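# Index the turntable one hole clockwise and reseat the plunger

## Task

Rotate the turntable forward by exactly one hole, clockwise when viewed from above, so that the plunger's pin drops all the way into the new hole; the fixture must end up standing upright on the deck, with neither gripper touching it.

## Robot and tools

Robot: two 6-joint arms, left_arm and right_arm, each with a parallel two-finger gripper. The fingers point along the gripper's +z axis and close along its y axis. end_effector_position is the point between the finger pads, roughly 1 cm behind the tips. The pad gap is 0.094 m when fully open.

Frames: the scene frame has its origin at table-top height, halfway between the two nominal arm bases. +z is up, +x points out over the table, and left_arm is on the +y side. Image left and right do not match the arm names. Calibrated bases in the scene frame: left_arm at (+0.025, +0.326, +0.031) m, quat_wxyz (1, 0, 0, +0.003). right_arm at (-0.004, -0.268, +0.031) m, quat_wxyz (1, 0, 0, -0.018). Each arm's hand pose and wrist camera pose are printed in that arm's own base frame. Fixed cameras and the table use the scene frame. Printed hand positions can be off by a few cm, and more at long reach.

Row layout: every commanded row holds 14 numbers, even when only one arm moves. The first 7 belong to left_arm and the next 7 to right_arm. Within each arm the order is: waist, shoulder, elbow, wrist roll, wrist yaw, wrist pitch, then opening. Note that the wrist order is reversed from the URDF joint numbering. The joint numbers are absolute target angles in radians, not offsets. Stated ranges are:
- waist -2.618 to 3.054
- shoulder 0.000 to 3.142
- elbow 0.000 to 3.142
- wrist roll -2.094 to 2.094
- wrist yaw -1.571 to 1.571
- wrist pitch -1.571 to 1.571

The true ends may differ from these by up to 0.059 rad. A target beyond a limit by more than 0.059 rad, and further out than the current angle, is rejected. A target just past the real end is clipped there, and the result then says "joint sent to its limit". Opening is on a scale of -1 (closed) to +1 (fully open). To leave a gripper unchanged, resend its current command; sending 0 is a real command. To hold a joint still, resend its "Joint targets" value.

Tools:
- execute_actions(actions, cameras): actions is a list of actions. Each action is a table of up to 15 rows, and each row runs for one control step of 1/30 s. A short table repeats its last row until 15 steps are used. An empty list just returns state and images. cameras picks the image sources: omitted, null or ["all"] gives all of them, and [] gives none. The camera names are cam_head_left, cam_head_right, cam_left_wrist and cam_right_wrist, each 896x504.
- move(target, speed, blend, opening_speed, blocking, cameras): target is one 14-number row or a list of up to 15 such rows, all absolute. All joints interpolate together, so the hand path is curved. The path does not avoid obstacles or the other arm.
  - speed is the peak rad/s of the joint with the farthest to go: 0.01 to 2, default 0.5. Give one value, or one per target.
  - blend (rad) rounds corners at intermediate targets.
  - opening_speed is in scale units per second, at least 0.2.
  - blocking=false returns after about 0.5 s while the motion continues. A new move then takes over from the current point.
  - The result adds a "move:" line with the ending (done, off_target, moving, held or fault), limits=held if steps were withheld, and the worst-off joint for any arm more than 0.035 rad from its target. Neither done nor off_target tells you about contact.
- wait(seconds 0 to 10, cameras): lets the scene run while each arm keeps its last command.
- stop(cameras): brakes a running move. Fast moves need more room to stop.
- zoom_image(camera, region): region is [x0, y0, x1, y1] in pixels of that camera's newest image, at most 504x504.
- read_manual(section): returns licence text only and does not move anything.
- finished_scene(scene): pass the current scene's number. This cannot be undone, so call it only once the turntable is indexed, the pin is seated, the fixture is upright and both hands are clear.

Motion limits: for each step, a joint's target is kept within a lead of its measured angle. The leads are 0.202 rad (waist), 0.258 (shoulder), 0.3 (elbow), 0.573 (wrist pitch) and 0.522 (wrist yaw and wrist roll). If a row would move a gripper more than 200 mm from where it is, that arm's targets are scaled back. Very small joint changes may not start at all. Thinking time passes in simulation, and a running move continues during it.

Result lines:
- Joint positions, Joint velocities and Joint targets list each arm in the row order above, followed by the pad gap in m or m/s. Velocities read "within noise" when the arm is at rest.
- grip_measured is on the same scale as opening. It may read slightly wide when empty and up to about 0.064 narrower than a hard part under full squeeze. The fingers squeeze at full force (about 50 to 64 N per pad) from about 0.05 below the touch reading. To release, command well above grip_measured.
- Tool commands shows the current gripper commands.
- Joint torques are in N m, positive toward larger angles. They include the arm's own weight. Joints 1 to 3 wrap at ±28.
- "joint command not followed" means the clearance check changed some targets. It does not stop the two grippers from colliding.
- Step readings appear after execute_actions only.
- MOTOR HOT appears at 75 °C. An OVER-TEMPERATURE FAULT at 90 °C folds that arm away for the rest of the scene.

Avoid: dropping anything, releasing a part while it is moving, fast contacts, and targets set far past the point of contact (which cause hard presses). Also avoid clashes between the arms and knocking the fixture over or off the table. Do not hold the arms stretched out or pushing against something for long, because this heats the motors.

Each tool is called after "Emit:" by a JSON object that holds its "method" and its "body", one argument or row to a line.

## Session

Emit:
{"method": "execute_actions", "body": {
  "actions": []
}}

Scene clock: 0.00 s.
left_arm: end_effector_position=(+0.3695, +0.0210, +0.1447) grip_measured=+1.000 end_effector_quat_wxyz=(+0.691, -0.046, +0.720, +0.036) | right_arm: end_effector_position=(+0.3642, -0.0543, +0.1341) grip_measured=+1.000 end_effector_quat_wxyz=(+0.671, +0.135, +0.726, -0.062)
Joint names: [waist, shoulder, elbow, wrist roll, wrist yaw, wrist pitch]
Joint positions: left_arm=[-0.002 1.545 0.182 -0.017 -0.116 1.321 0.094] | right_arm=[-0.036 1.532 0.189 0.115 0.24 1.248 0.094]
Joint velocities: within noise
Joint torques (N m): no reading
Heat: left arm: 33 °C; right arm: 32 °C.
Joint targets: left_arm=[-0.002 1.540 0.186 -0.017 -0.116 1.320] | right_arm=[-0.036 1.528 0.192 0.114 0.240 1.243]
Tool commands: left_gripper/opening=+1.0 right_gripper/opening=+1.0

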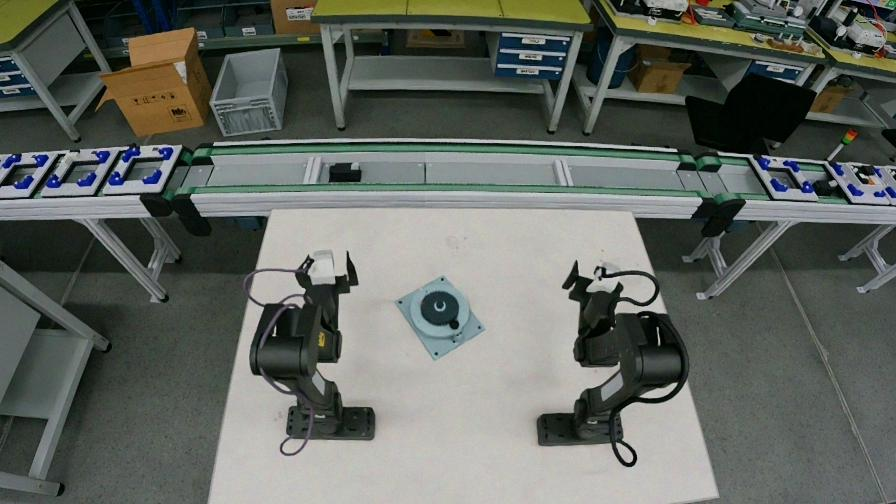

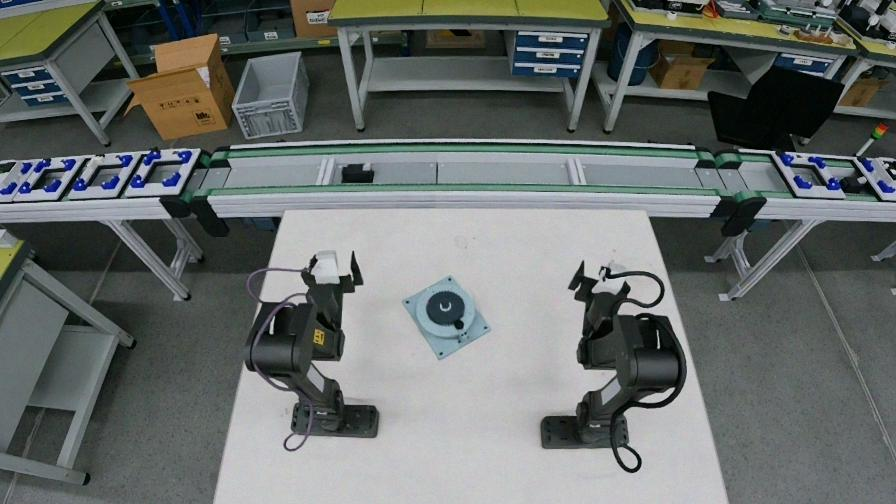

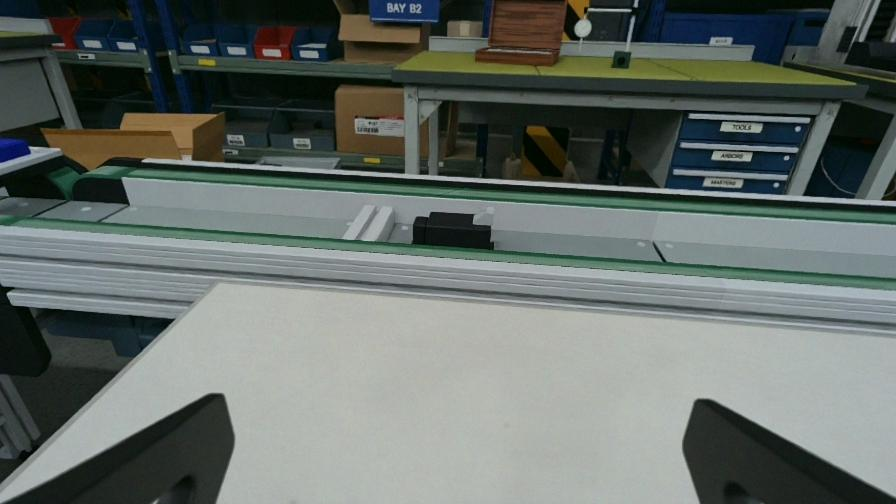

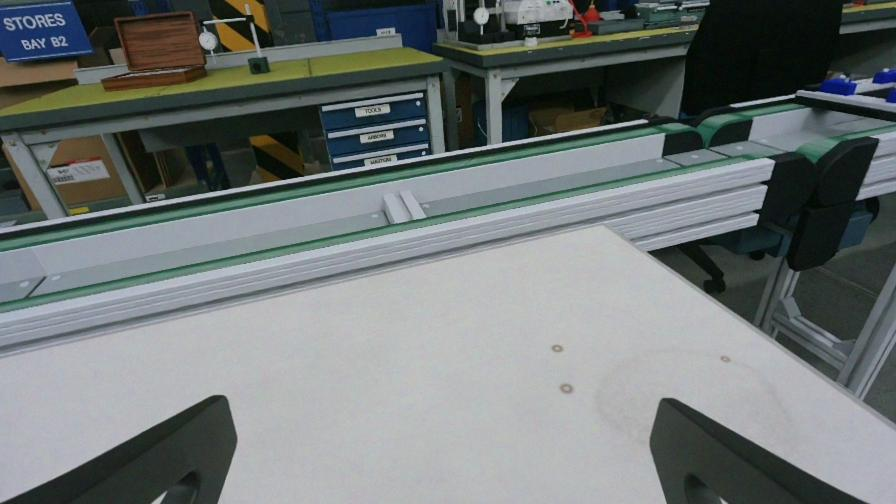

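Emit:
{"method": "zoom_image", "body": {
  "camera": "cam_head_left",
  "region": [380, 265, 500, 370]
}}

Emit:
{"method": "zoom_image", "body": {
  "camera": "cam_head_right",
  "region": [390, 265, 510, 370]
}}

Scaled by 4.200 from the camera's 896x504 image, which has a finer 1280x720 frame.

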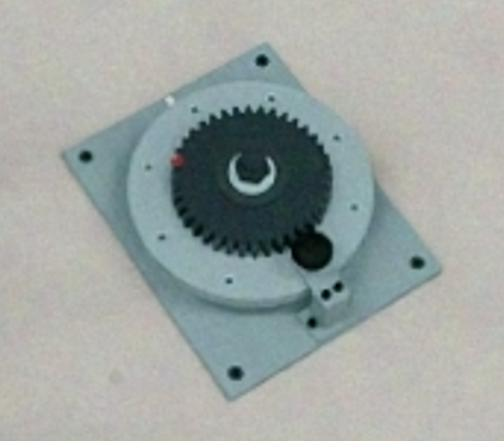

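Scaled by 4.200 from the camera's 896x504 image, which has a finer 1280x720 frame.

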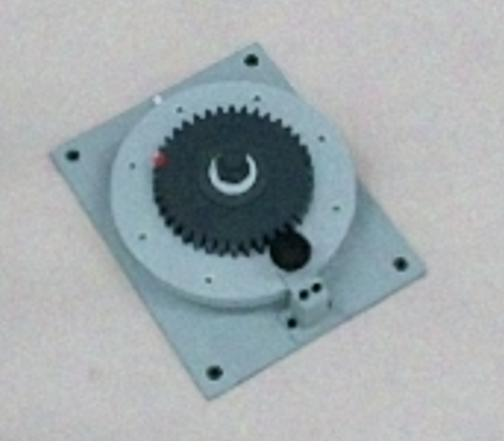

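Emit:
{"method": "move", "body": {
  "target": [-0.76,1.985,1.852,-0.9,0,-1.438,1,-0.036,1.528,0.192,0.114,0.24,1.243,1],
  "speed": 1.0
}}

Emit:
{"method": "zoom_image", "body": {
  "camera": "cam_left_wrist",
  "region": [196, 0, 700, 504]
}}

Scene clock: 95.47 s.
left_arm: end_effector_position=(+0.2728, -0.2575, +0.1394) grip_measured=+1.000 end_effector_quat_wxyz=(+0.005, -0.065, +0.998, -0.004) | right_arm: end_effector_position=(+0.3642, -0.0543, +0.1341) grip_measured=+1.000 end_effector_quat_wxyz=(+0.671, +0.135, +0.726, -0.062)
Joint names: [waist, shoulder, elbow, wrist roll, wrist yaw, wrist pitch]
Joint positions: left_arm=[-0.76 1.965 1.825 -0.89 -0.002 -1.419 0.094] | right_arm=[-0.036 1.532 0.189 0.115 0.24 1.248 0.094]
Joint velocities: within noise
Joint torques (N m): left_arm=[-0.02 -8.5 7.05 -0.11 0.01 0.21] | right_arm=[-0.13 -4.59 6.08 0.01 -0.01 1.7]
Heat: left arm: 33 °C; right arm: 35 °C.
Joint targets: left_arm=[-0.760 1.985 1.852 -0.900 0.000 -1.438] | right_arm=[-0.036 1.528 0.192 0.114 0.240 1.243]
move: done

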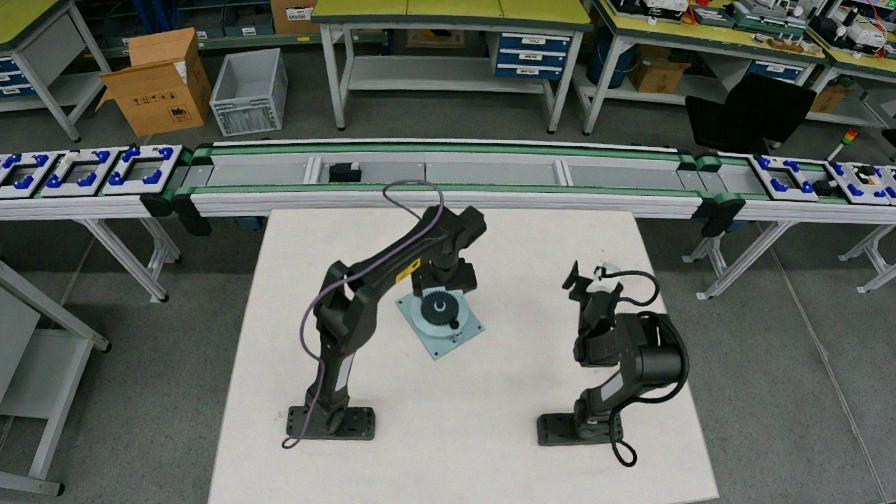

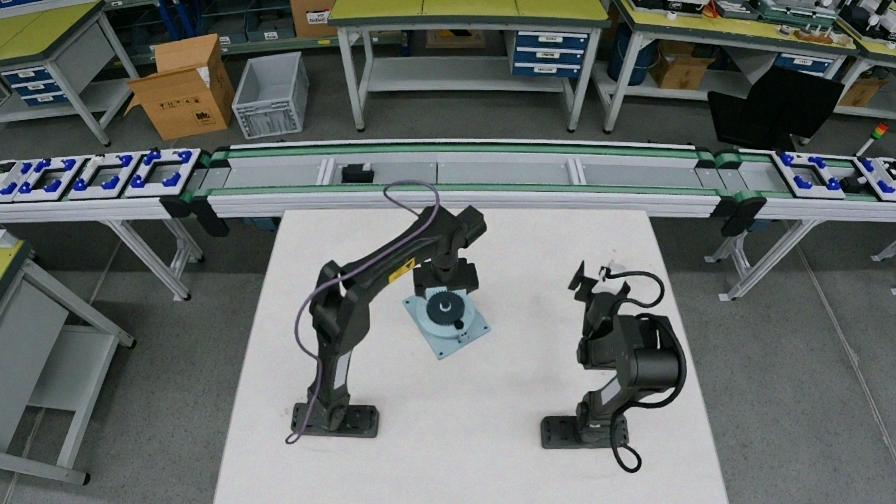

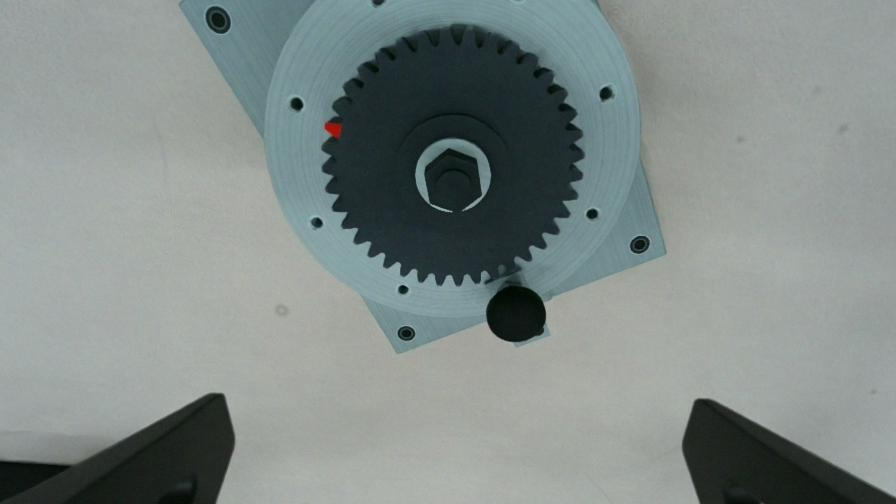

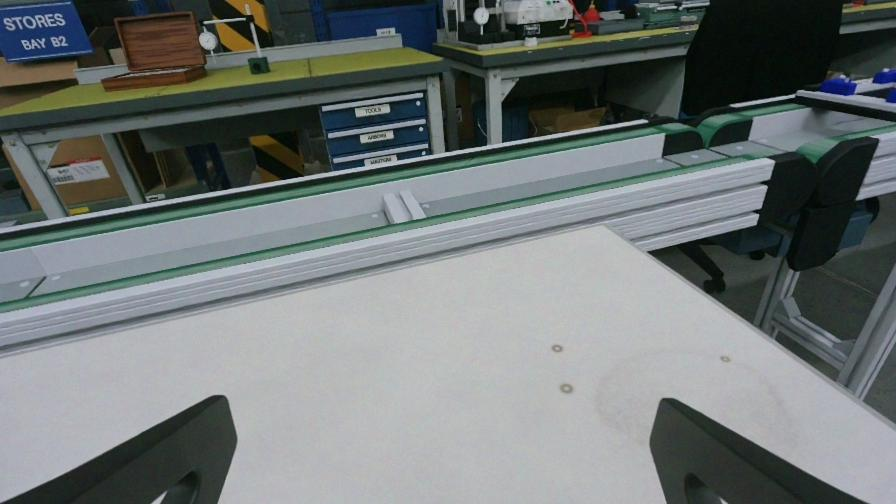

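Scaled by 1.000.

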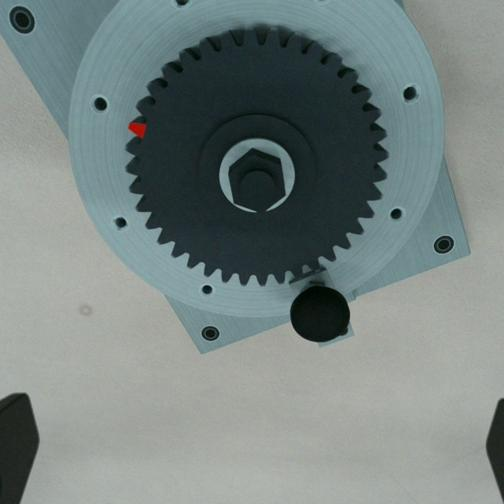

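Emit:
{"method": "move", "body": {
  "target": [-0.2,1.985,1.852,-0.9,0,-1.438,1,0.853,1.583,0.109,0,0,1.124,1],
  "speed": 1.0
}}

Emit:
{"method": "zoom_image", "body": {
  "camera": "cam_right_wrist",
  "region": [196, 0, 700, 504]
}}

Scene clock: 151.17 s.
left_arm: end_effector_position=(+0.3682, -0.0710, +0.1394) grip_measured=+1.000 end_effector_quat_wxyz=(+0.005, -0.342, +0.940, -0.004) | right_arm: end_effector_position=(+0.2293, +0.2572, +0.0694) grip_measured=+1.000 end_effector_quat_wxyz=(+0.537, -0.325, +0.741, +0.240)
Joint names: [waist, shoulder, elbow, wrist roll, wrist yaw, wrist pitch]
Joint positions: left_arm=[-0.193 1.965 1.825 -0.891 0.001 -1.42 0.094] | right_arm=[0.846 1.571 0.117 0.011 0.011 1.14 0.094]
Joint velocities: within noise
Joint torques (N m): left_arm=[-0.61 -8.39 7.01 -0.09 -0.01 0.22] | right_arm=[0.61 -3.17 4.37 -0.07 -0.14 1.58]
Heat: left arm: 33 °C; right arm: 36 °C.
Joint targets: left_arm=[-0.200 1.985 1.852 -0.900 0.000 -1.438] | right_arm=[0.853 1.583 0.109 0.000 0.000 1.124]
move: done

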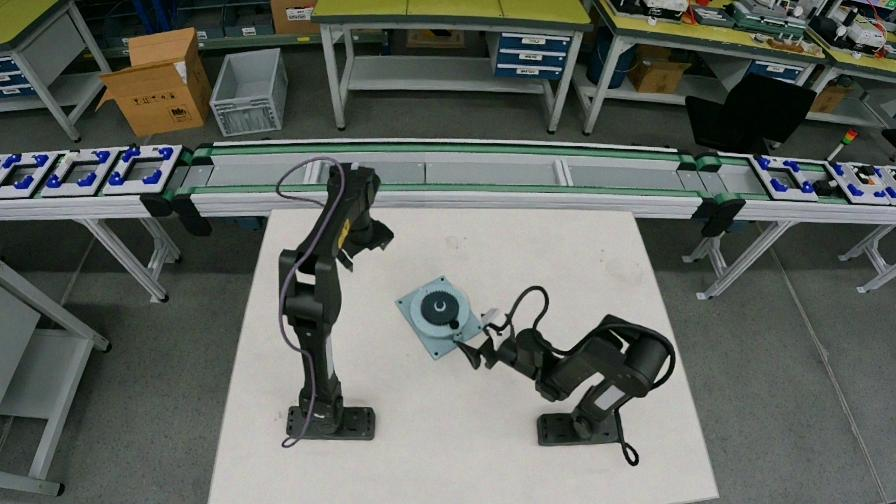

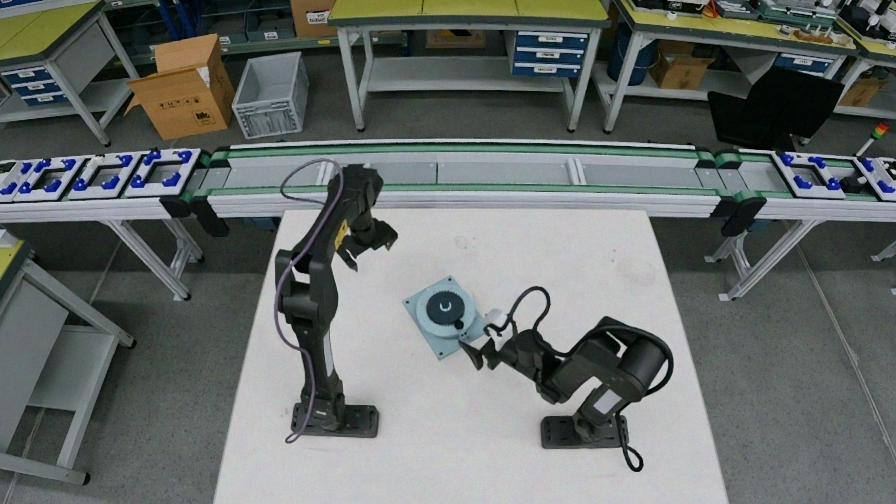

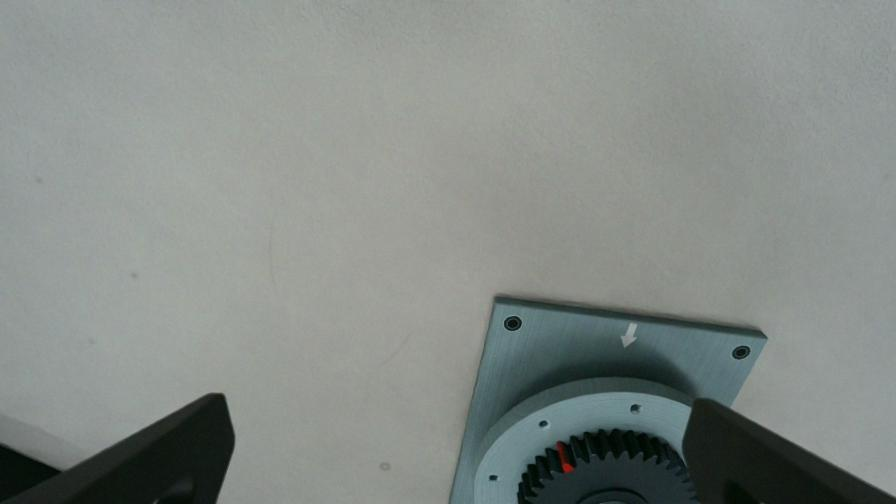

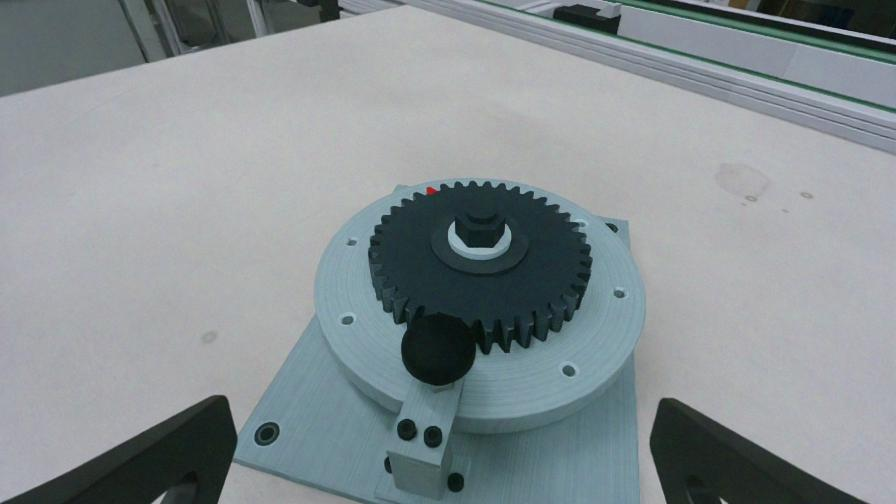

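Scaled by 1.000.

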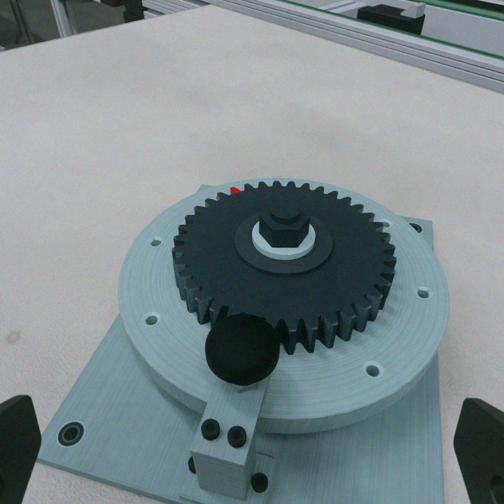

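Emit:
{"method": "move", "body": {
  "target": [-0.2,1.985,1.852,-0.9,0,-1.438,1,0.857,2.026,0.322,0,0,1.384,1],
  "speed": 0.5,
  "cameras": ["cam_right_wrist"]
}}

Emit:
{"method": "zoom_image", "body": {
  "camera": "cam_right_wrist",
  "region": [196, 0, 700, 504]
}}

Scene clock: 234.97 s.
left_arm: end_effector_position=(+0.3682, -0.0710, +0.1394) grip_measured=+1.000 end_effector_quat_wxyz=(+0.005, -0.342, +0.940, -0.004) | right_arm: end_effector_position=(+0.2638, +0.2964, +0.0294) grip_measured=+1.000 end_effector_quat_wxyz=(+0.535, -0.327, +0.741, +0.239)
Joint names: [waist, shoulder, elbow, wrist roll, wrist yaw, wrist pitch]
Joint positions: left_arm=[-0.193 1.965 1.825 -0.891 0.001 -1.42 0.094] | right_arm=[0.846 2.008 0.312 0.008 0.01 1.378 0.094]
Joint velocities: within noise
Joint torques (N m): left_arm=[-0.62 -8.43 6.98 -0.09 -0.01 0.21] | right_arm=[0.99 -5.35 4.45 -0.07 -0.11 1.82]
Heat: left arm: 33 °C; right arm: 37 °C.
Joint targets: left_arm=[-0.200 1.985 1.852 -0.900 0.000 -1.438] | right_arm=[0.857 2.026 0.322 0.000 0.000 1.384]
move: done
Images, in order (width x height): cam_right_wrist 896x504.

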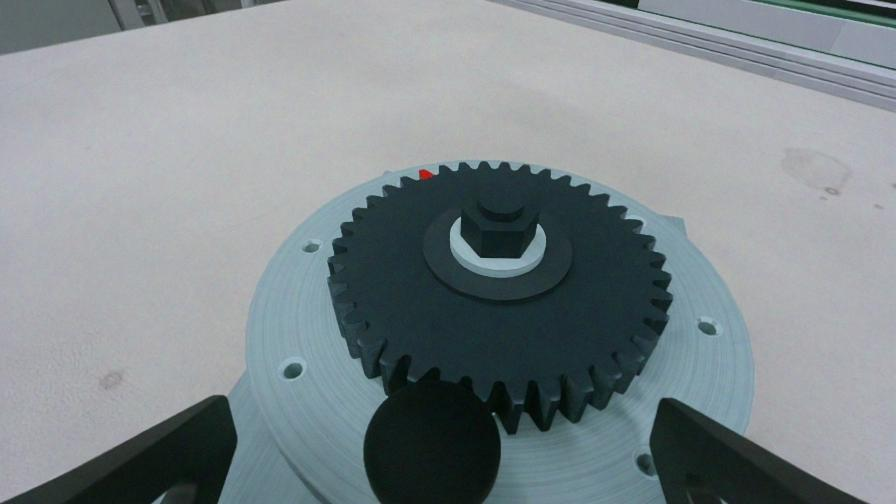

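Scaled by 1.000.

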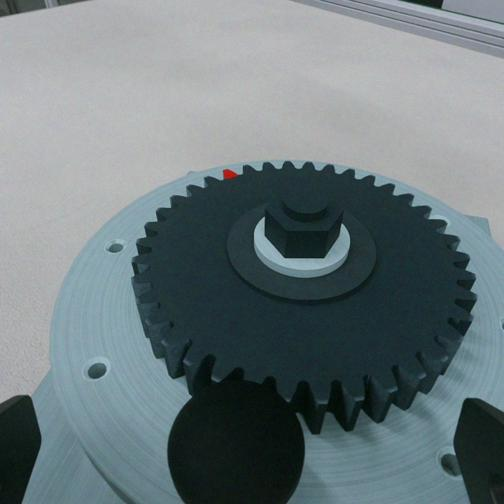

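Emit:
{"method": "move", "body": {
  "target": [
    [-0.2,1.985,1.852,-0.9,0,-1.438,1,0.865,2.003,0.321,0,0,1.364,1],
    [-0.2,1.985,1.852,-0.9,0,-1.438,1,0.865,2.003,0.321,0,0,1.364,-0.7]
  ],
  "speed": 0.5,
  "opening_speed": 0.6,
  "cameras": ["cam_right_wrist"]
}}

Emit:
{"method": "zoom_image", "body": {
  "camera": "cam_right_wrist",
  "region": [196, 0, 700, 504]
}}

Scene clock: 254.90 s.
left_arm: end_effector_position=(+0.3681, -0.0710, +0.1394) grip_measured=+1.000 end_effector_quat_wxyz=(+0.004, -0.342, +0.940, -0.003) | right_arm: end_effector_position=(+0.2622, +0.2979, +0.0299) grip_measured=-0.486 end_effector_quat_wxyz=(+0.533, -0.316, +0.745, +0.246)
Joint names: [waist, shoulder, elbow, wrist roll, wrist yaw, wrist pitch]
Joint positions: left_arm=[-0.193 1.965 1.825 -0.891 0.001 -1.42 0.094] | right_arm=[0.856 2.008 0.312 0.038 0.022 1.38 0.024]
Joint velocities: within noise
Joint torques (N m): left_arm=[-0.64 -8.47 7.01 -0.09 -0.03 0.22] | right_arm=[0.8 -7.08 4.34 -0.38 -0.22 1.61]
Heat: left arm: 33 °C; right arm: 37 °C.
Joint targets: left_arm=[-0.200 1.985 1.852 -0.900 0.000 -1.438] | right_arm=[0.865 2.003 0.321 0.000 0.000 1.364]
move: off_target (right_arm); right_arm: the wrist roll is farthest, 0.038 rad from its target
Images, in order (width x height): cam_right_wrist 896x504.

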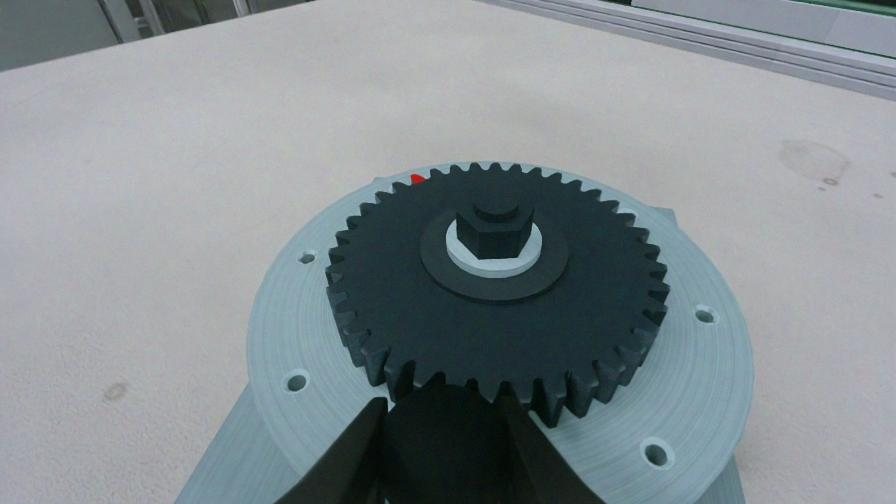

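Scaled by 1.000.

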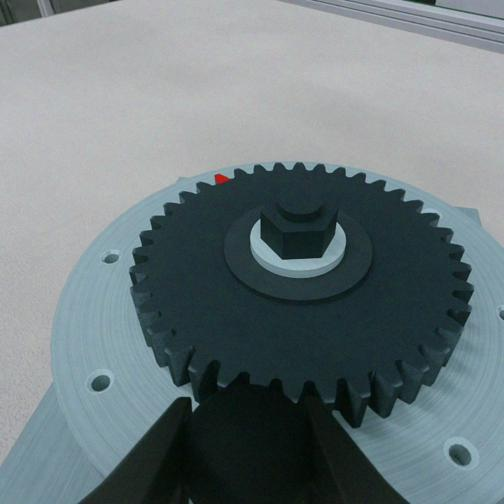

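Emit:
{"method": "move", "body": {
  "target": [-0.723,2.042,1.7005,-0.86,0,-1.229,0,0.865,2.003,0.321,0,0,1.364,-0.7],
  "speed": 0.5,
  "cameras": ["cam_head_left", "cam_left_wrist","cam_right_wrist"]
}}

Emit:
{"method": "zoom_image", "body": {
  "camera": "cam_left_wrist",
  "region": [320, 150, 600, 400]
}}

Scene clock: 305.07 s.
left_arm: end_effector_position=(+0.2911, -0.2605, +0.0900) grip_measured=+0.002 end_effector_quat_wxyz=(+0.004, -0.070, +0.998, -0.007) | right_arm: end_effector_position=(+0.2622, +0.2979, +0.0299) grip_measured=-0.487 end_effector_quat_wxyz=(+0.533, -0.316, +0.745, +0.246)
Joint names: [waist, shoulder, elbow, wrist roll, wrist yaw, wrist pitch]
Joint positions: left_arm=[-0.73 2.023 1.713 -0.87 0.005 -1.245 0.047] | right_arm=[0.856 2.008 0.312 0.038 0.022 1.38 0.024]
Joint velocities: within noise
Joint torques (N m): left_arm=[0.59 -9.16 3.97 0.14 -0.04 0.63] | right_arm=[0.8 -7.08 4.37 -0.38 -0.24 1.61]
Heat: left arm: 34 °C; right arm: 36 °C.
Joint targets: left_arm=[-0.723 2.042 1.700 -0.860 0.000 -1.229] | right_arm=[0.865 2.003 0.321 0.000 0.000 1.364]
move: off_target (right_arm); right_arm: the wrist roll is farthest, 0.038 rad from its target
Images, in order (width x height): cam_head_left 896x504, cam_left_wrist 896x504, cam_right_wrist 896x504.

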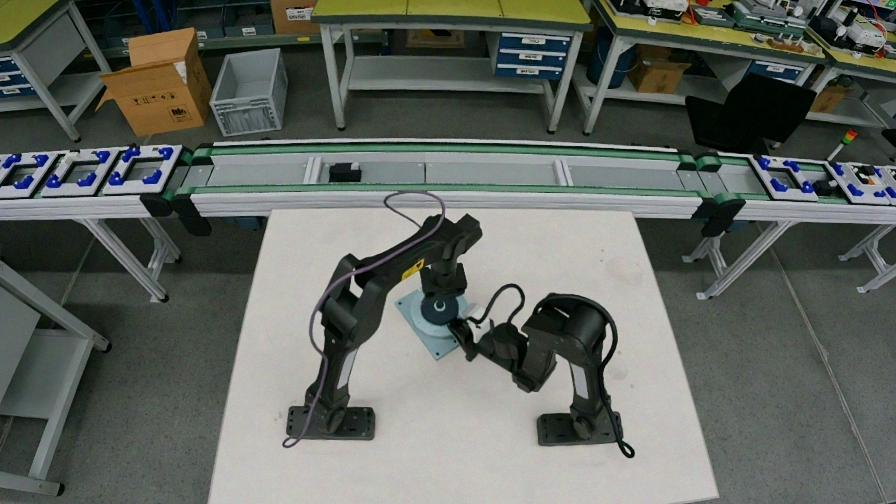

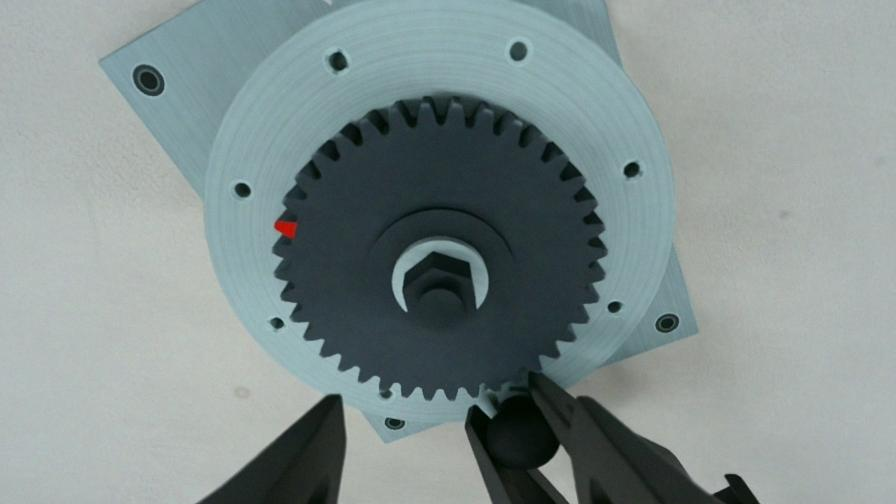

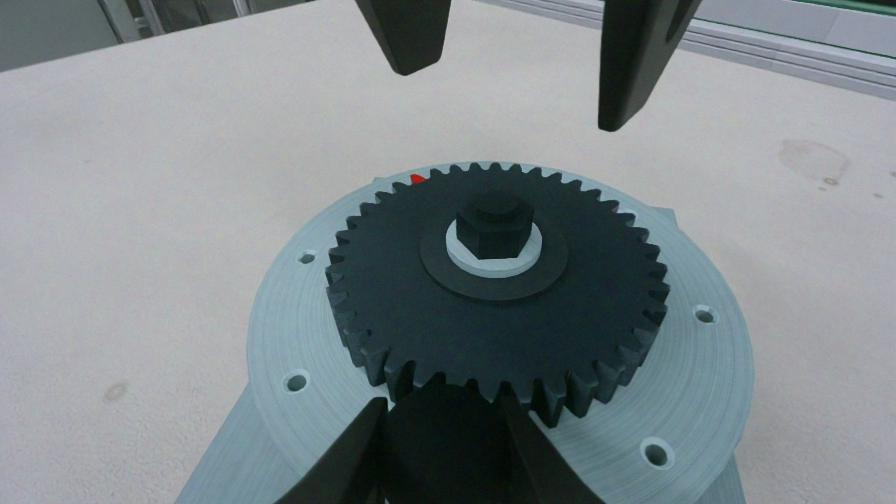

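Scaled by 1.800 from the camera's 896x504 image, which has a finer 1280x720 frame.

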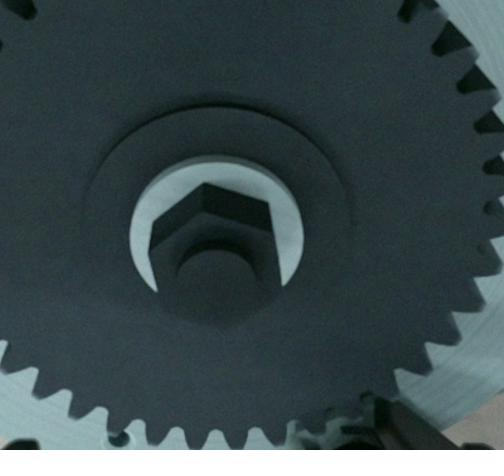

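Emit:
{"method": "move", "body": {
  "target": [-0.7205,2.0712,1.5173,-0.865,0,-1.017,0,0.865,2.003,0.321,0,0,1.364,-0.7],
  "speed": 0.3,
  "cameras": ["cam_left_wrist","cam_right_wrist"]
}}

Scene clock: 344.67 s.
left_arm: end_effector_position=(+0.2879, -0.2559, +0.0382) grip_measured=+0.002 end_effector_quat_wxyz=(+0.000, -0.072, +0.997, -0.003) | right_arm: end_effector_position=(+0.2622, +0.2979, +0.0299) grip_measured=-0.487 end_effector_quat_wxyz=(+0.533, -0.316, +0.745, +0.246)
Joint names: [waist, shoulder, elbow, wrist roll, wrist yaw, wrist pitch]
Joint positions: left_arm=[-0.727 2.047 1.54 -0.87 0.005 -1.059 0.047] | right_arm=[0.856 2.008 0.312 0.038 0.022 1.38 0.024]
Joint velocities: within noise
Joint torques (N m): left_arm=[0.5 -8.66 3.12 0.09 -0.05 0.92] | right_arm=[0.77 -7.09 4.4 -0.37 -0.24 1.59]
Heat: left arm: 36 °C; right arm: 37 °C.
Joint targets: left_arm=[-0.720 2.071 1.517 -0.865 0.000 -1.017] | right_arm=[0.865 2.003 0.321 0.000 0.000 1.364]
move: off_target (left_arm, right_arm); left_arm: the wrist pitch is farthest, 0.042 rad from its target; right_arm: the wrist roll is farthest, 0.038 rad from its target
Images, in order (width x height): cam_left_wrist 896x504, cam_right_wrist 896x504.

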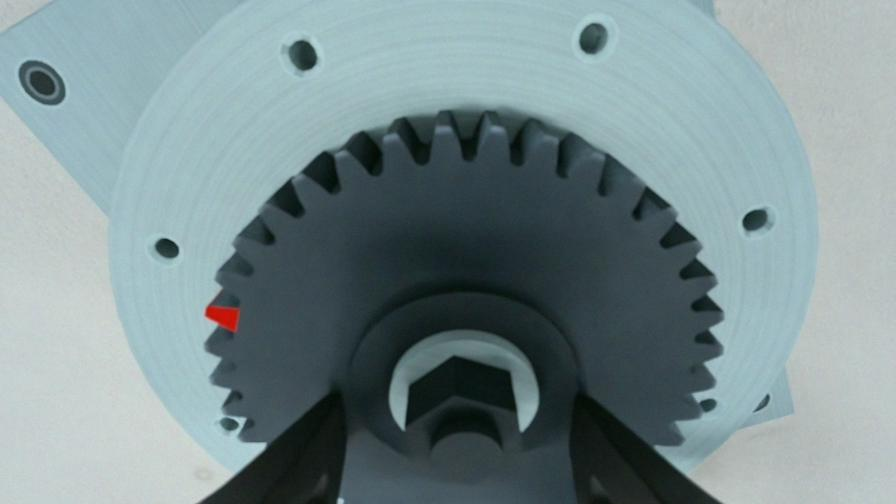

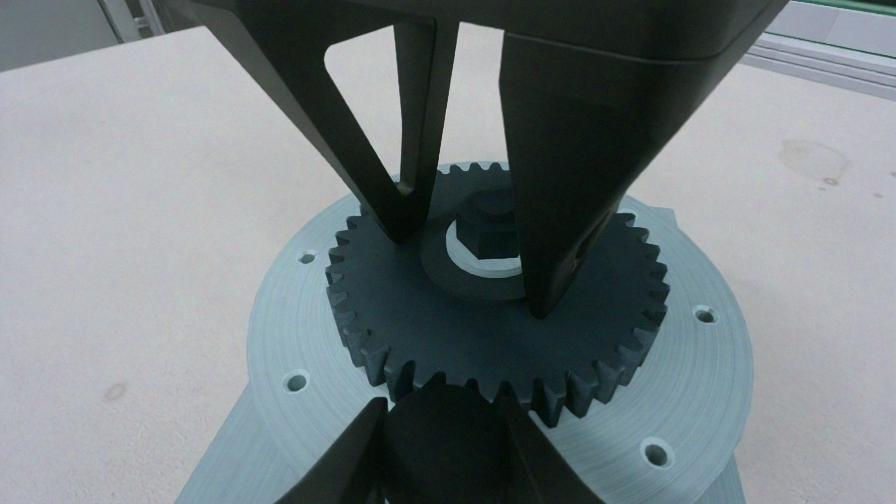

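Emit:
{"method": "move", "body": {
  "target": [
    [-0.7205,2.082,1.496,-0.865,0,-0.985,0,0.865,2.003,0.321,0,0,1.364,-0.7],
    [-0.7205,2.082,1.496,-0.865,0,-0.985,-0.75,0.865,2.003,0.321,0,0,1.364,-0.7]
  ],
  "speed": 0.3,
  "opening_speed": 0.5,
  "cameras": ["cam_left_wrist","cam_right_wrist"]
}}

Scene clock: 362.97 s.
left_arm: end_effector_position=(+0.2878, -0.2566, +0.0370) grip_measured=-0.156 end_effector_quat_wxyz=(+0.000, -0.071, +0.997, -0.006) | right_arm: end_effector_position=(+0.2622, +0.2979, +0.0299) grip_measured=-0.487 end_effector_quat_wxyz=(+0.533, -0.316, +0.745, +0.246)
Joint names: [waist, shoulder, elbow, wrist roll, wrist yaw, wrist pitch]
Joint positions: left_arm=[-0.727 2.047 1.534 -0.869 0.009 -1.05 0.04] | right_arm=[0.856 2.008 0.312 0.038 0.022 1.38 0.024]
Joint velocities: within noise
Joint torques (N m): left_arm=[0.5 -7.64 1.95 0.06 -0.08 1.2] | right_arm=[0.77 -7.08 4.34 -0.37 -0.23 1.61]
Heat: left arm: 36 °C; right arm: 37 °C.
Joint targets: left_arm=[-0.720 2.082 1.496 -0.865 0.000 -0.985] | right_arm=[0.865 2.003 0.321 0.000 0.000 1.364]
move: off_target (left_arm, right_arm); target 2's new numbers were sent with left_arm's wrist pitch 0.069 rad from that target; left_arm: the wrist pitch is farthest, 0.065 rad from its target; right_arm: the wrist roll is farthest, 0.038 rad from its target
Images, in order (width x height): cam_left_wrist 896x504, cam_right_wrist 896x504.

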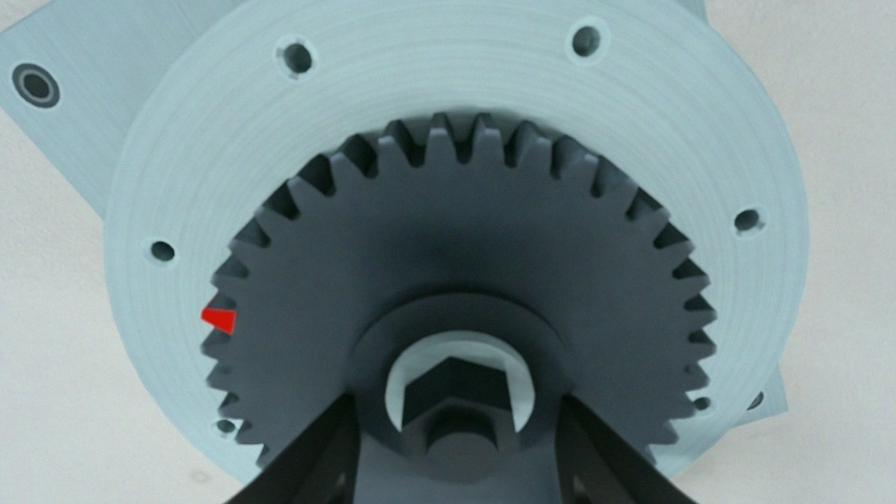

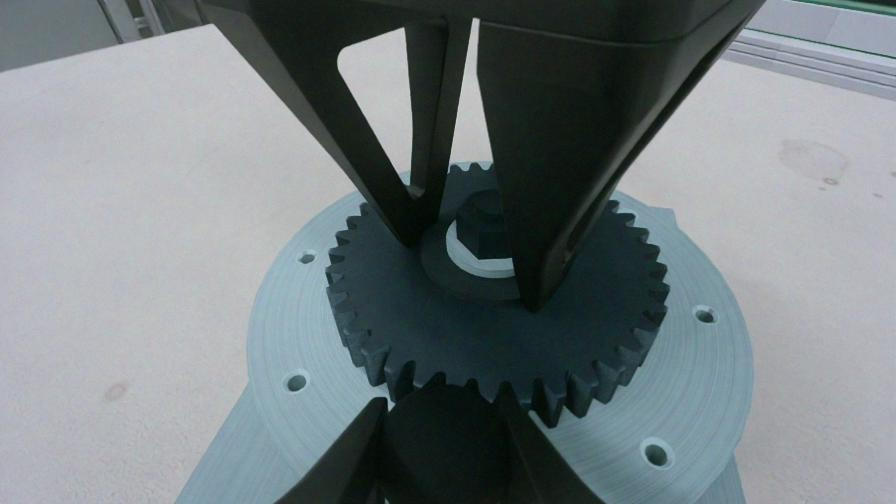

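Emit:
{"method": "move", "body": {
  "target": [
    [-0.7205,2.082,1.496,-0.865,0,-0.985,0,0.865,2.003,0.321,0,0,1.364,-0.7],
    [-0.7205,2.0627,1.5377,-0.865,0,-1.046,0,0.865,2.003,0.321,0,0,1.364,-0.7],
    [-0.7205,2.0627,1.5377,-0.865,0,-1.046,-0.75,0.865,2.003,0.321,0,0,1.364,-0.7]
  ],
  "speed": 0.3,
  "opening_speed": 0.5,
  "cameras": ["cam_left_wrist","cam_right_wrist"]
}}

Scene clock: 386.87 s.
left_arm: end_effector_position=(+0.2885, -0.2560, +0.0393) grip_measured=-0.486 end_effector_quat_wxyz=(+0.001, -0.071, +0.997, -0.004) | right_arm: end_effector_position=(+0.2622, +0.2979, +0.0299) grip_measured=-0.487 end_effector_quat_wxyz=(+0.533, -0.316, +0.745, +0.246)
Joint names: [waist, shoulder, elbow, wrist roll, wrist yaw, wrist pitch]
Joint positions: left_arm=[-0.727 2.045 1.541 -0.869 0.004 -1.059 0.024] | right_arm=[0.856 2.008 0.312 0.038 0.022 1.38 0.024]
Joint velocities: within noise
Joint torques (N m): left_arm=[0.54 -9.24 4.59 0.06 -0.05 0.58] | right_arm=[0.75 -7.06 4.36 -0.36 -0.24 1.6]
Heat: left arm: 35 °C; right arm: 37 °C.
Joint targets: left_arm=[-0.720 2.063 1.538 -0.865 0.000 -1.046] | right_arm=[0.865 2.003 0.321 0.000 0.000 1.364]
move: off_target (right_arm); right_arm: the wrist roll is farthest, 0.038 rad from its target
Images, in order (width x height): cam_left_wrist 896x504, cam_right_wrist 896x504.

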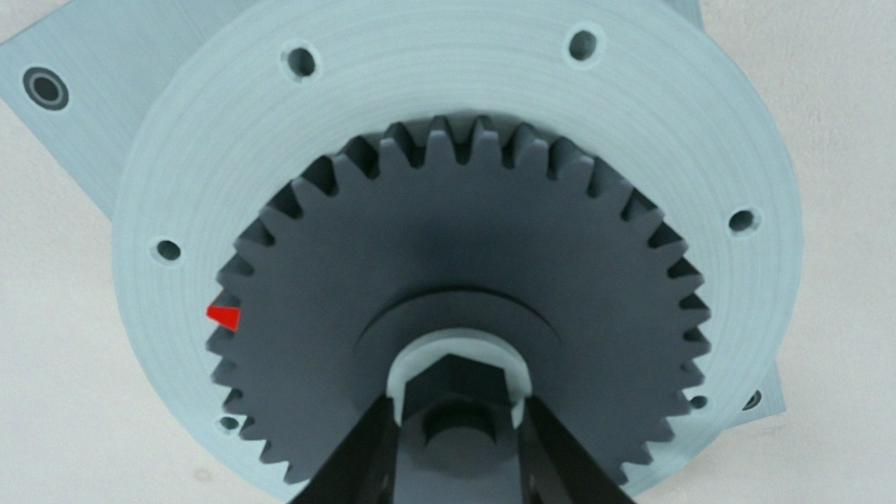

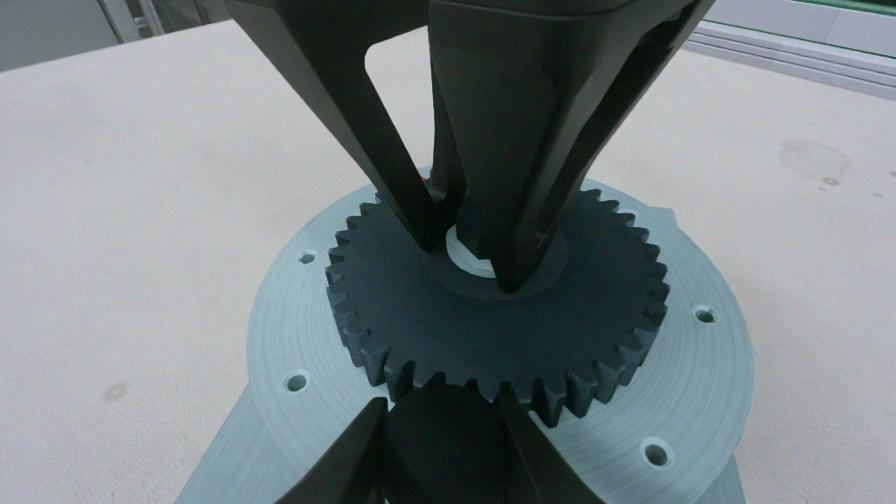

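Emit:
{"method": "move", "body": {
  "target": [-0.7205,2.0627,1.5377,-0.865,0,-1.046,-0.75,0.865,1.945,0.315,0,0,1.305,-0.7],
  "speed": 0.15,
  "cameras": ["cam_right_wrist"]
}}

Emit:
{"method": "zoom_image", "body": {
  "camera": "cam_right_wrist",
  "region": [250, 280, 650, 504]
}}

Scene clock: 394.10 s.
left_arm: end_effector_position=(+0.2885, -0.2560, +0.0393) grip_measured=-0.486 end_effector_quat_wxyz=(+0.001, -0.071, +0.997, -0.004) | right_arm: end_effector_position=(+0.2621, +0.2975, +0.0303) grip_measured=-0.492 end_effector_quat_wxyz=(+0.527, -0.324, +0.748, +0.238)
Joint names: [waist, shoulder, elbow, wrist roll, wrist yaw, wrist pitch]
Joint positions: left_arm=[-0.727 2.045 1.541 -0.869 0.004 -1.059 0.024] | right_arm=[0.856 1.972 0.316 0.023 0.023 1.319 0.024]
Joint velocities: within noise
Joint torques (N m): left_arm=[0.47 -9.29 4.53 0.07 -0.05 0.57] | right_arm=[0.73 -8.76 3.64 -0.21 -0.23 1.61]
Heat: left arm: 36 °C; right arm: 37 °C.
Joint targets: left_arm=[-0.720 2.063 1.538 -0.865 0.000 -1.046] | right_arm=[0.865 1.945 0.315 0.000 0.000 1.305]
move: done
Images, in order (width x height): cam_right_wrist 896x504.

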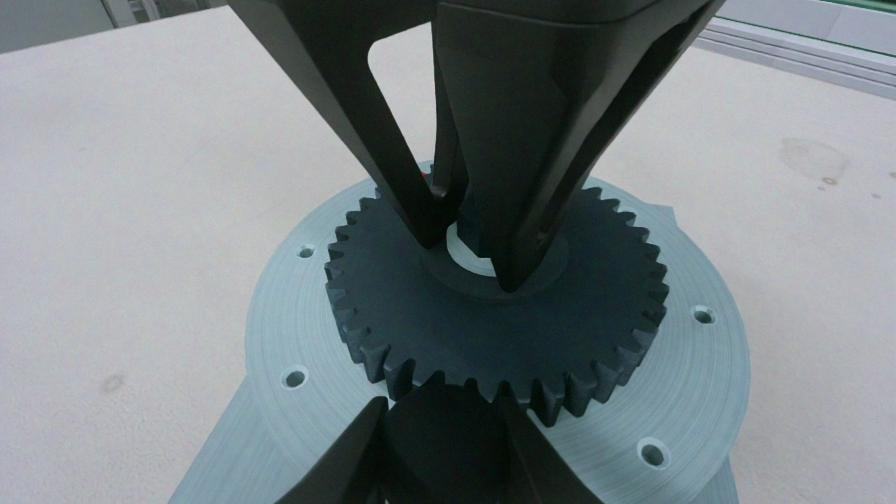

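Scaled by 1.260 from the camera's 896x504 image, which has a finer 1280x720 frame.

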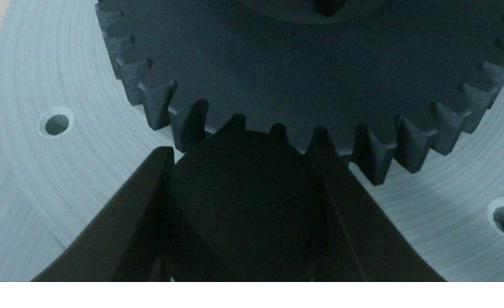

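Emit:
{"method": "move", "body": {
  "target": [-0.7205,2.0627,1.5377,-0.865,0,-1.046,-0.75,0.865,1.92,0.315,0,0,1.305,-0.7],
  "speed": 0.15,
  "cameras": ["cam_right_wrist"]
}}

Emit:
{"method": "zoom_image", "body": {
  "camera": "cam_right_wrist",
  "region": [250, 280, 650, 504]
}}

Scene clock: 404.17 s.
left_arm: end_effector_position=(+0.2885, -0.2560, +0.0393) grip_measured=-0.486 end_effector_quat_wxyz=(+0.001, -0.071, +0.997, -0.004) | right_arm: end_effector_position=(+0.2620, +0.2974, +0.0304) grip_measured=-0.493 end_effector_quat_wxyz=(+0.524, -0.326, +0.751, +0.236)
Joint names: [waist, shoulder, elbow, wrist roll, wrist yaw, wrist pitch]
Joint positions: left_arm=[-0.727 2.045 1.541 -0.869 0.004 -1.059 0.024] | right_arm=[0.856 1.956 0.318 0.021 0.023 1.292 0.024]
Joint velocities: within noise
Joint torques (N m): left_arm=[0.51 -9.26 4.53 0.07 -0.05 0.59] | right_arm=[0.81 -9.44 3.49 -0.2 -0.25 1.84]
Heat: left arm: 36 °C; right arm: 38 °C.
Joint targets: left_arm=[-0.720 2.063 1.538 -0.865 0.000 -1.046] | right_arm=[0.865 1.920 0.315 0.000 0.000 1.305]
move: off_target (right_arm); right_arm: the shoulder is farthest, 0.036 rad from its target
Images, in order (width x height): cam_right_wrist 896x504.

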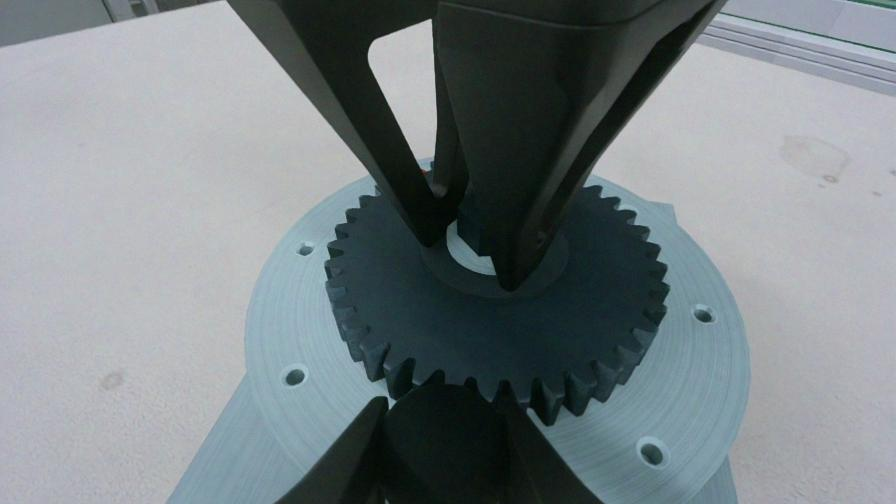

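Scaled by 1.260 from the camera's 896x504 image, which has a finer 1280x720 frame.

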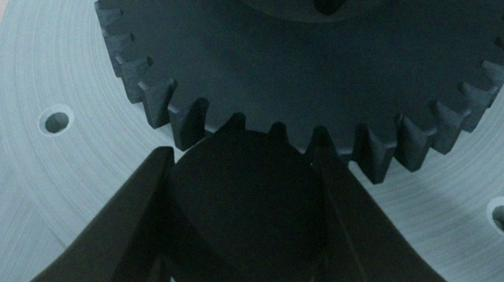

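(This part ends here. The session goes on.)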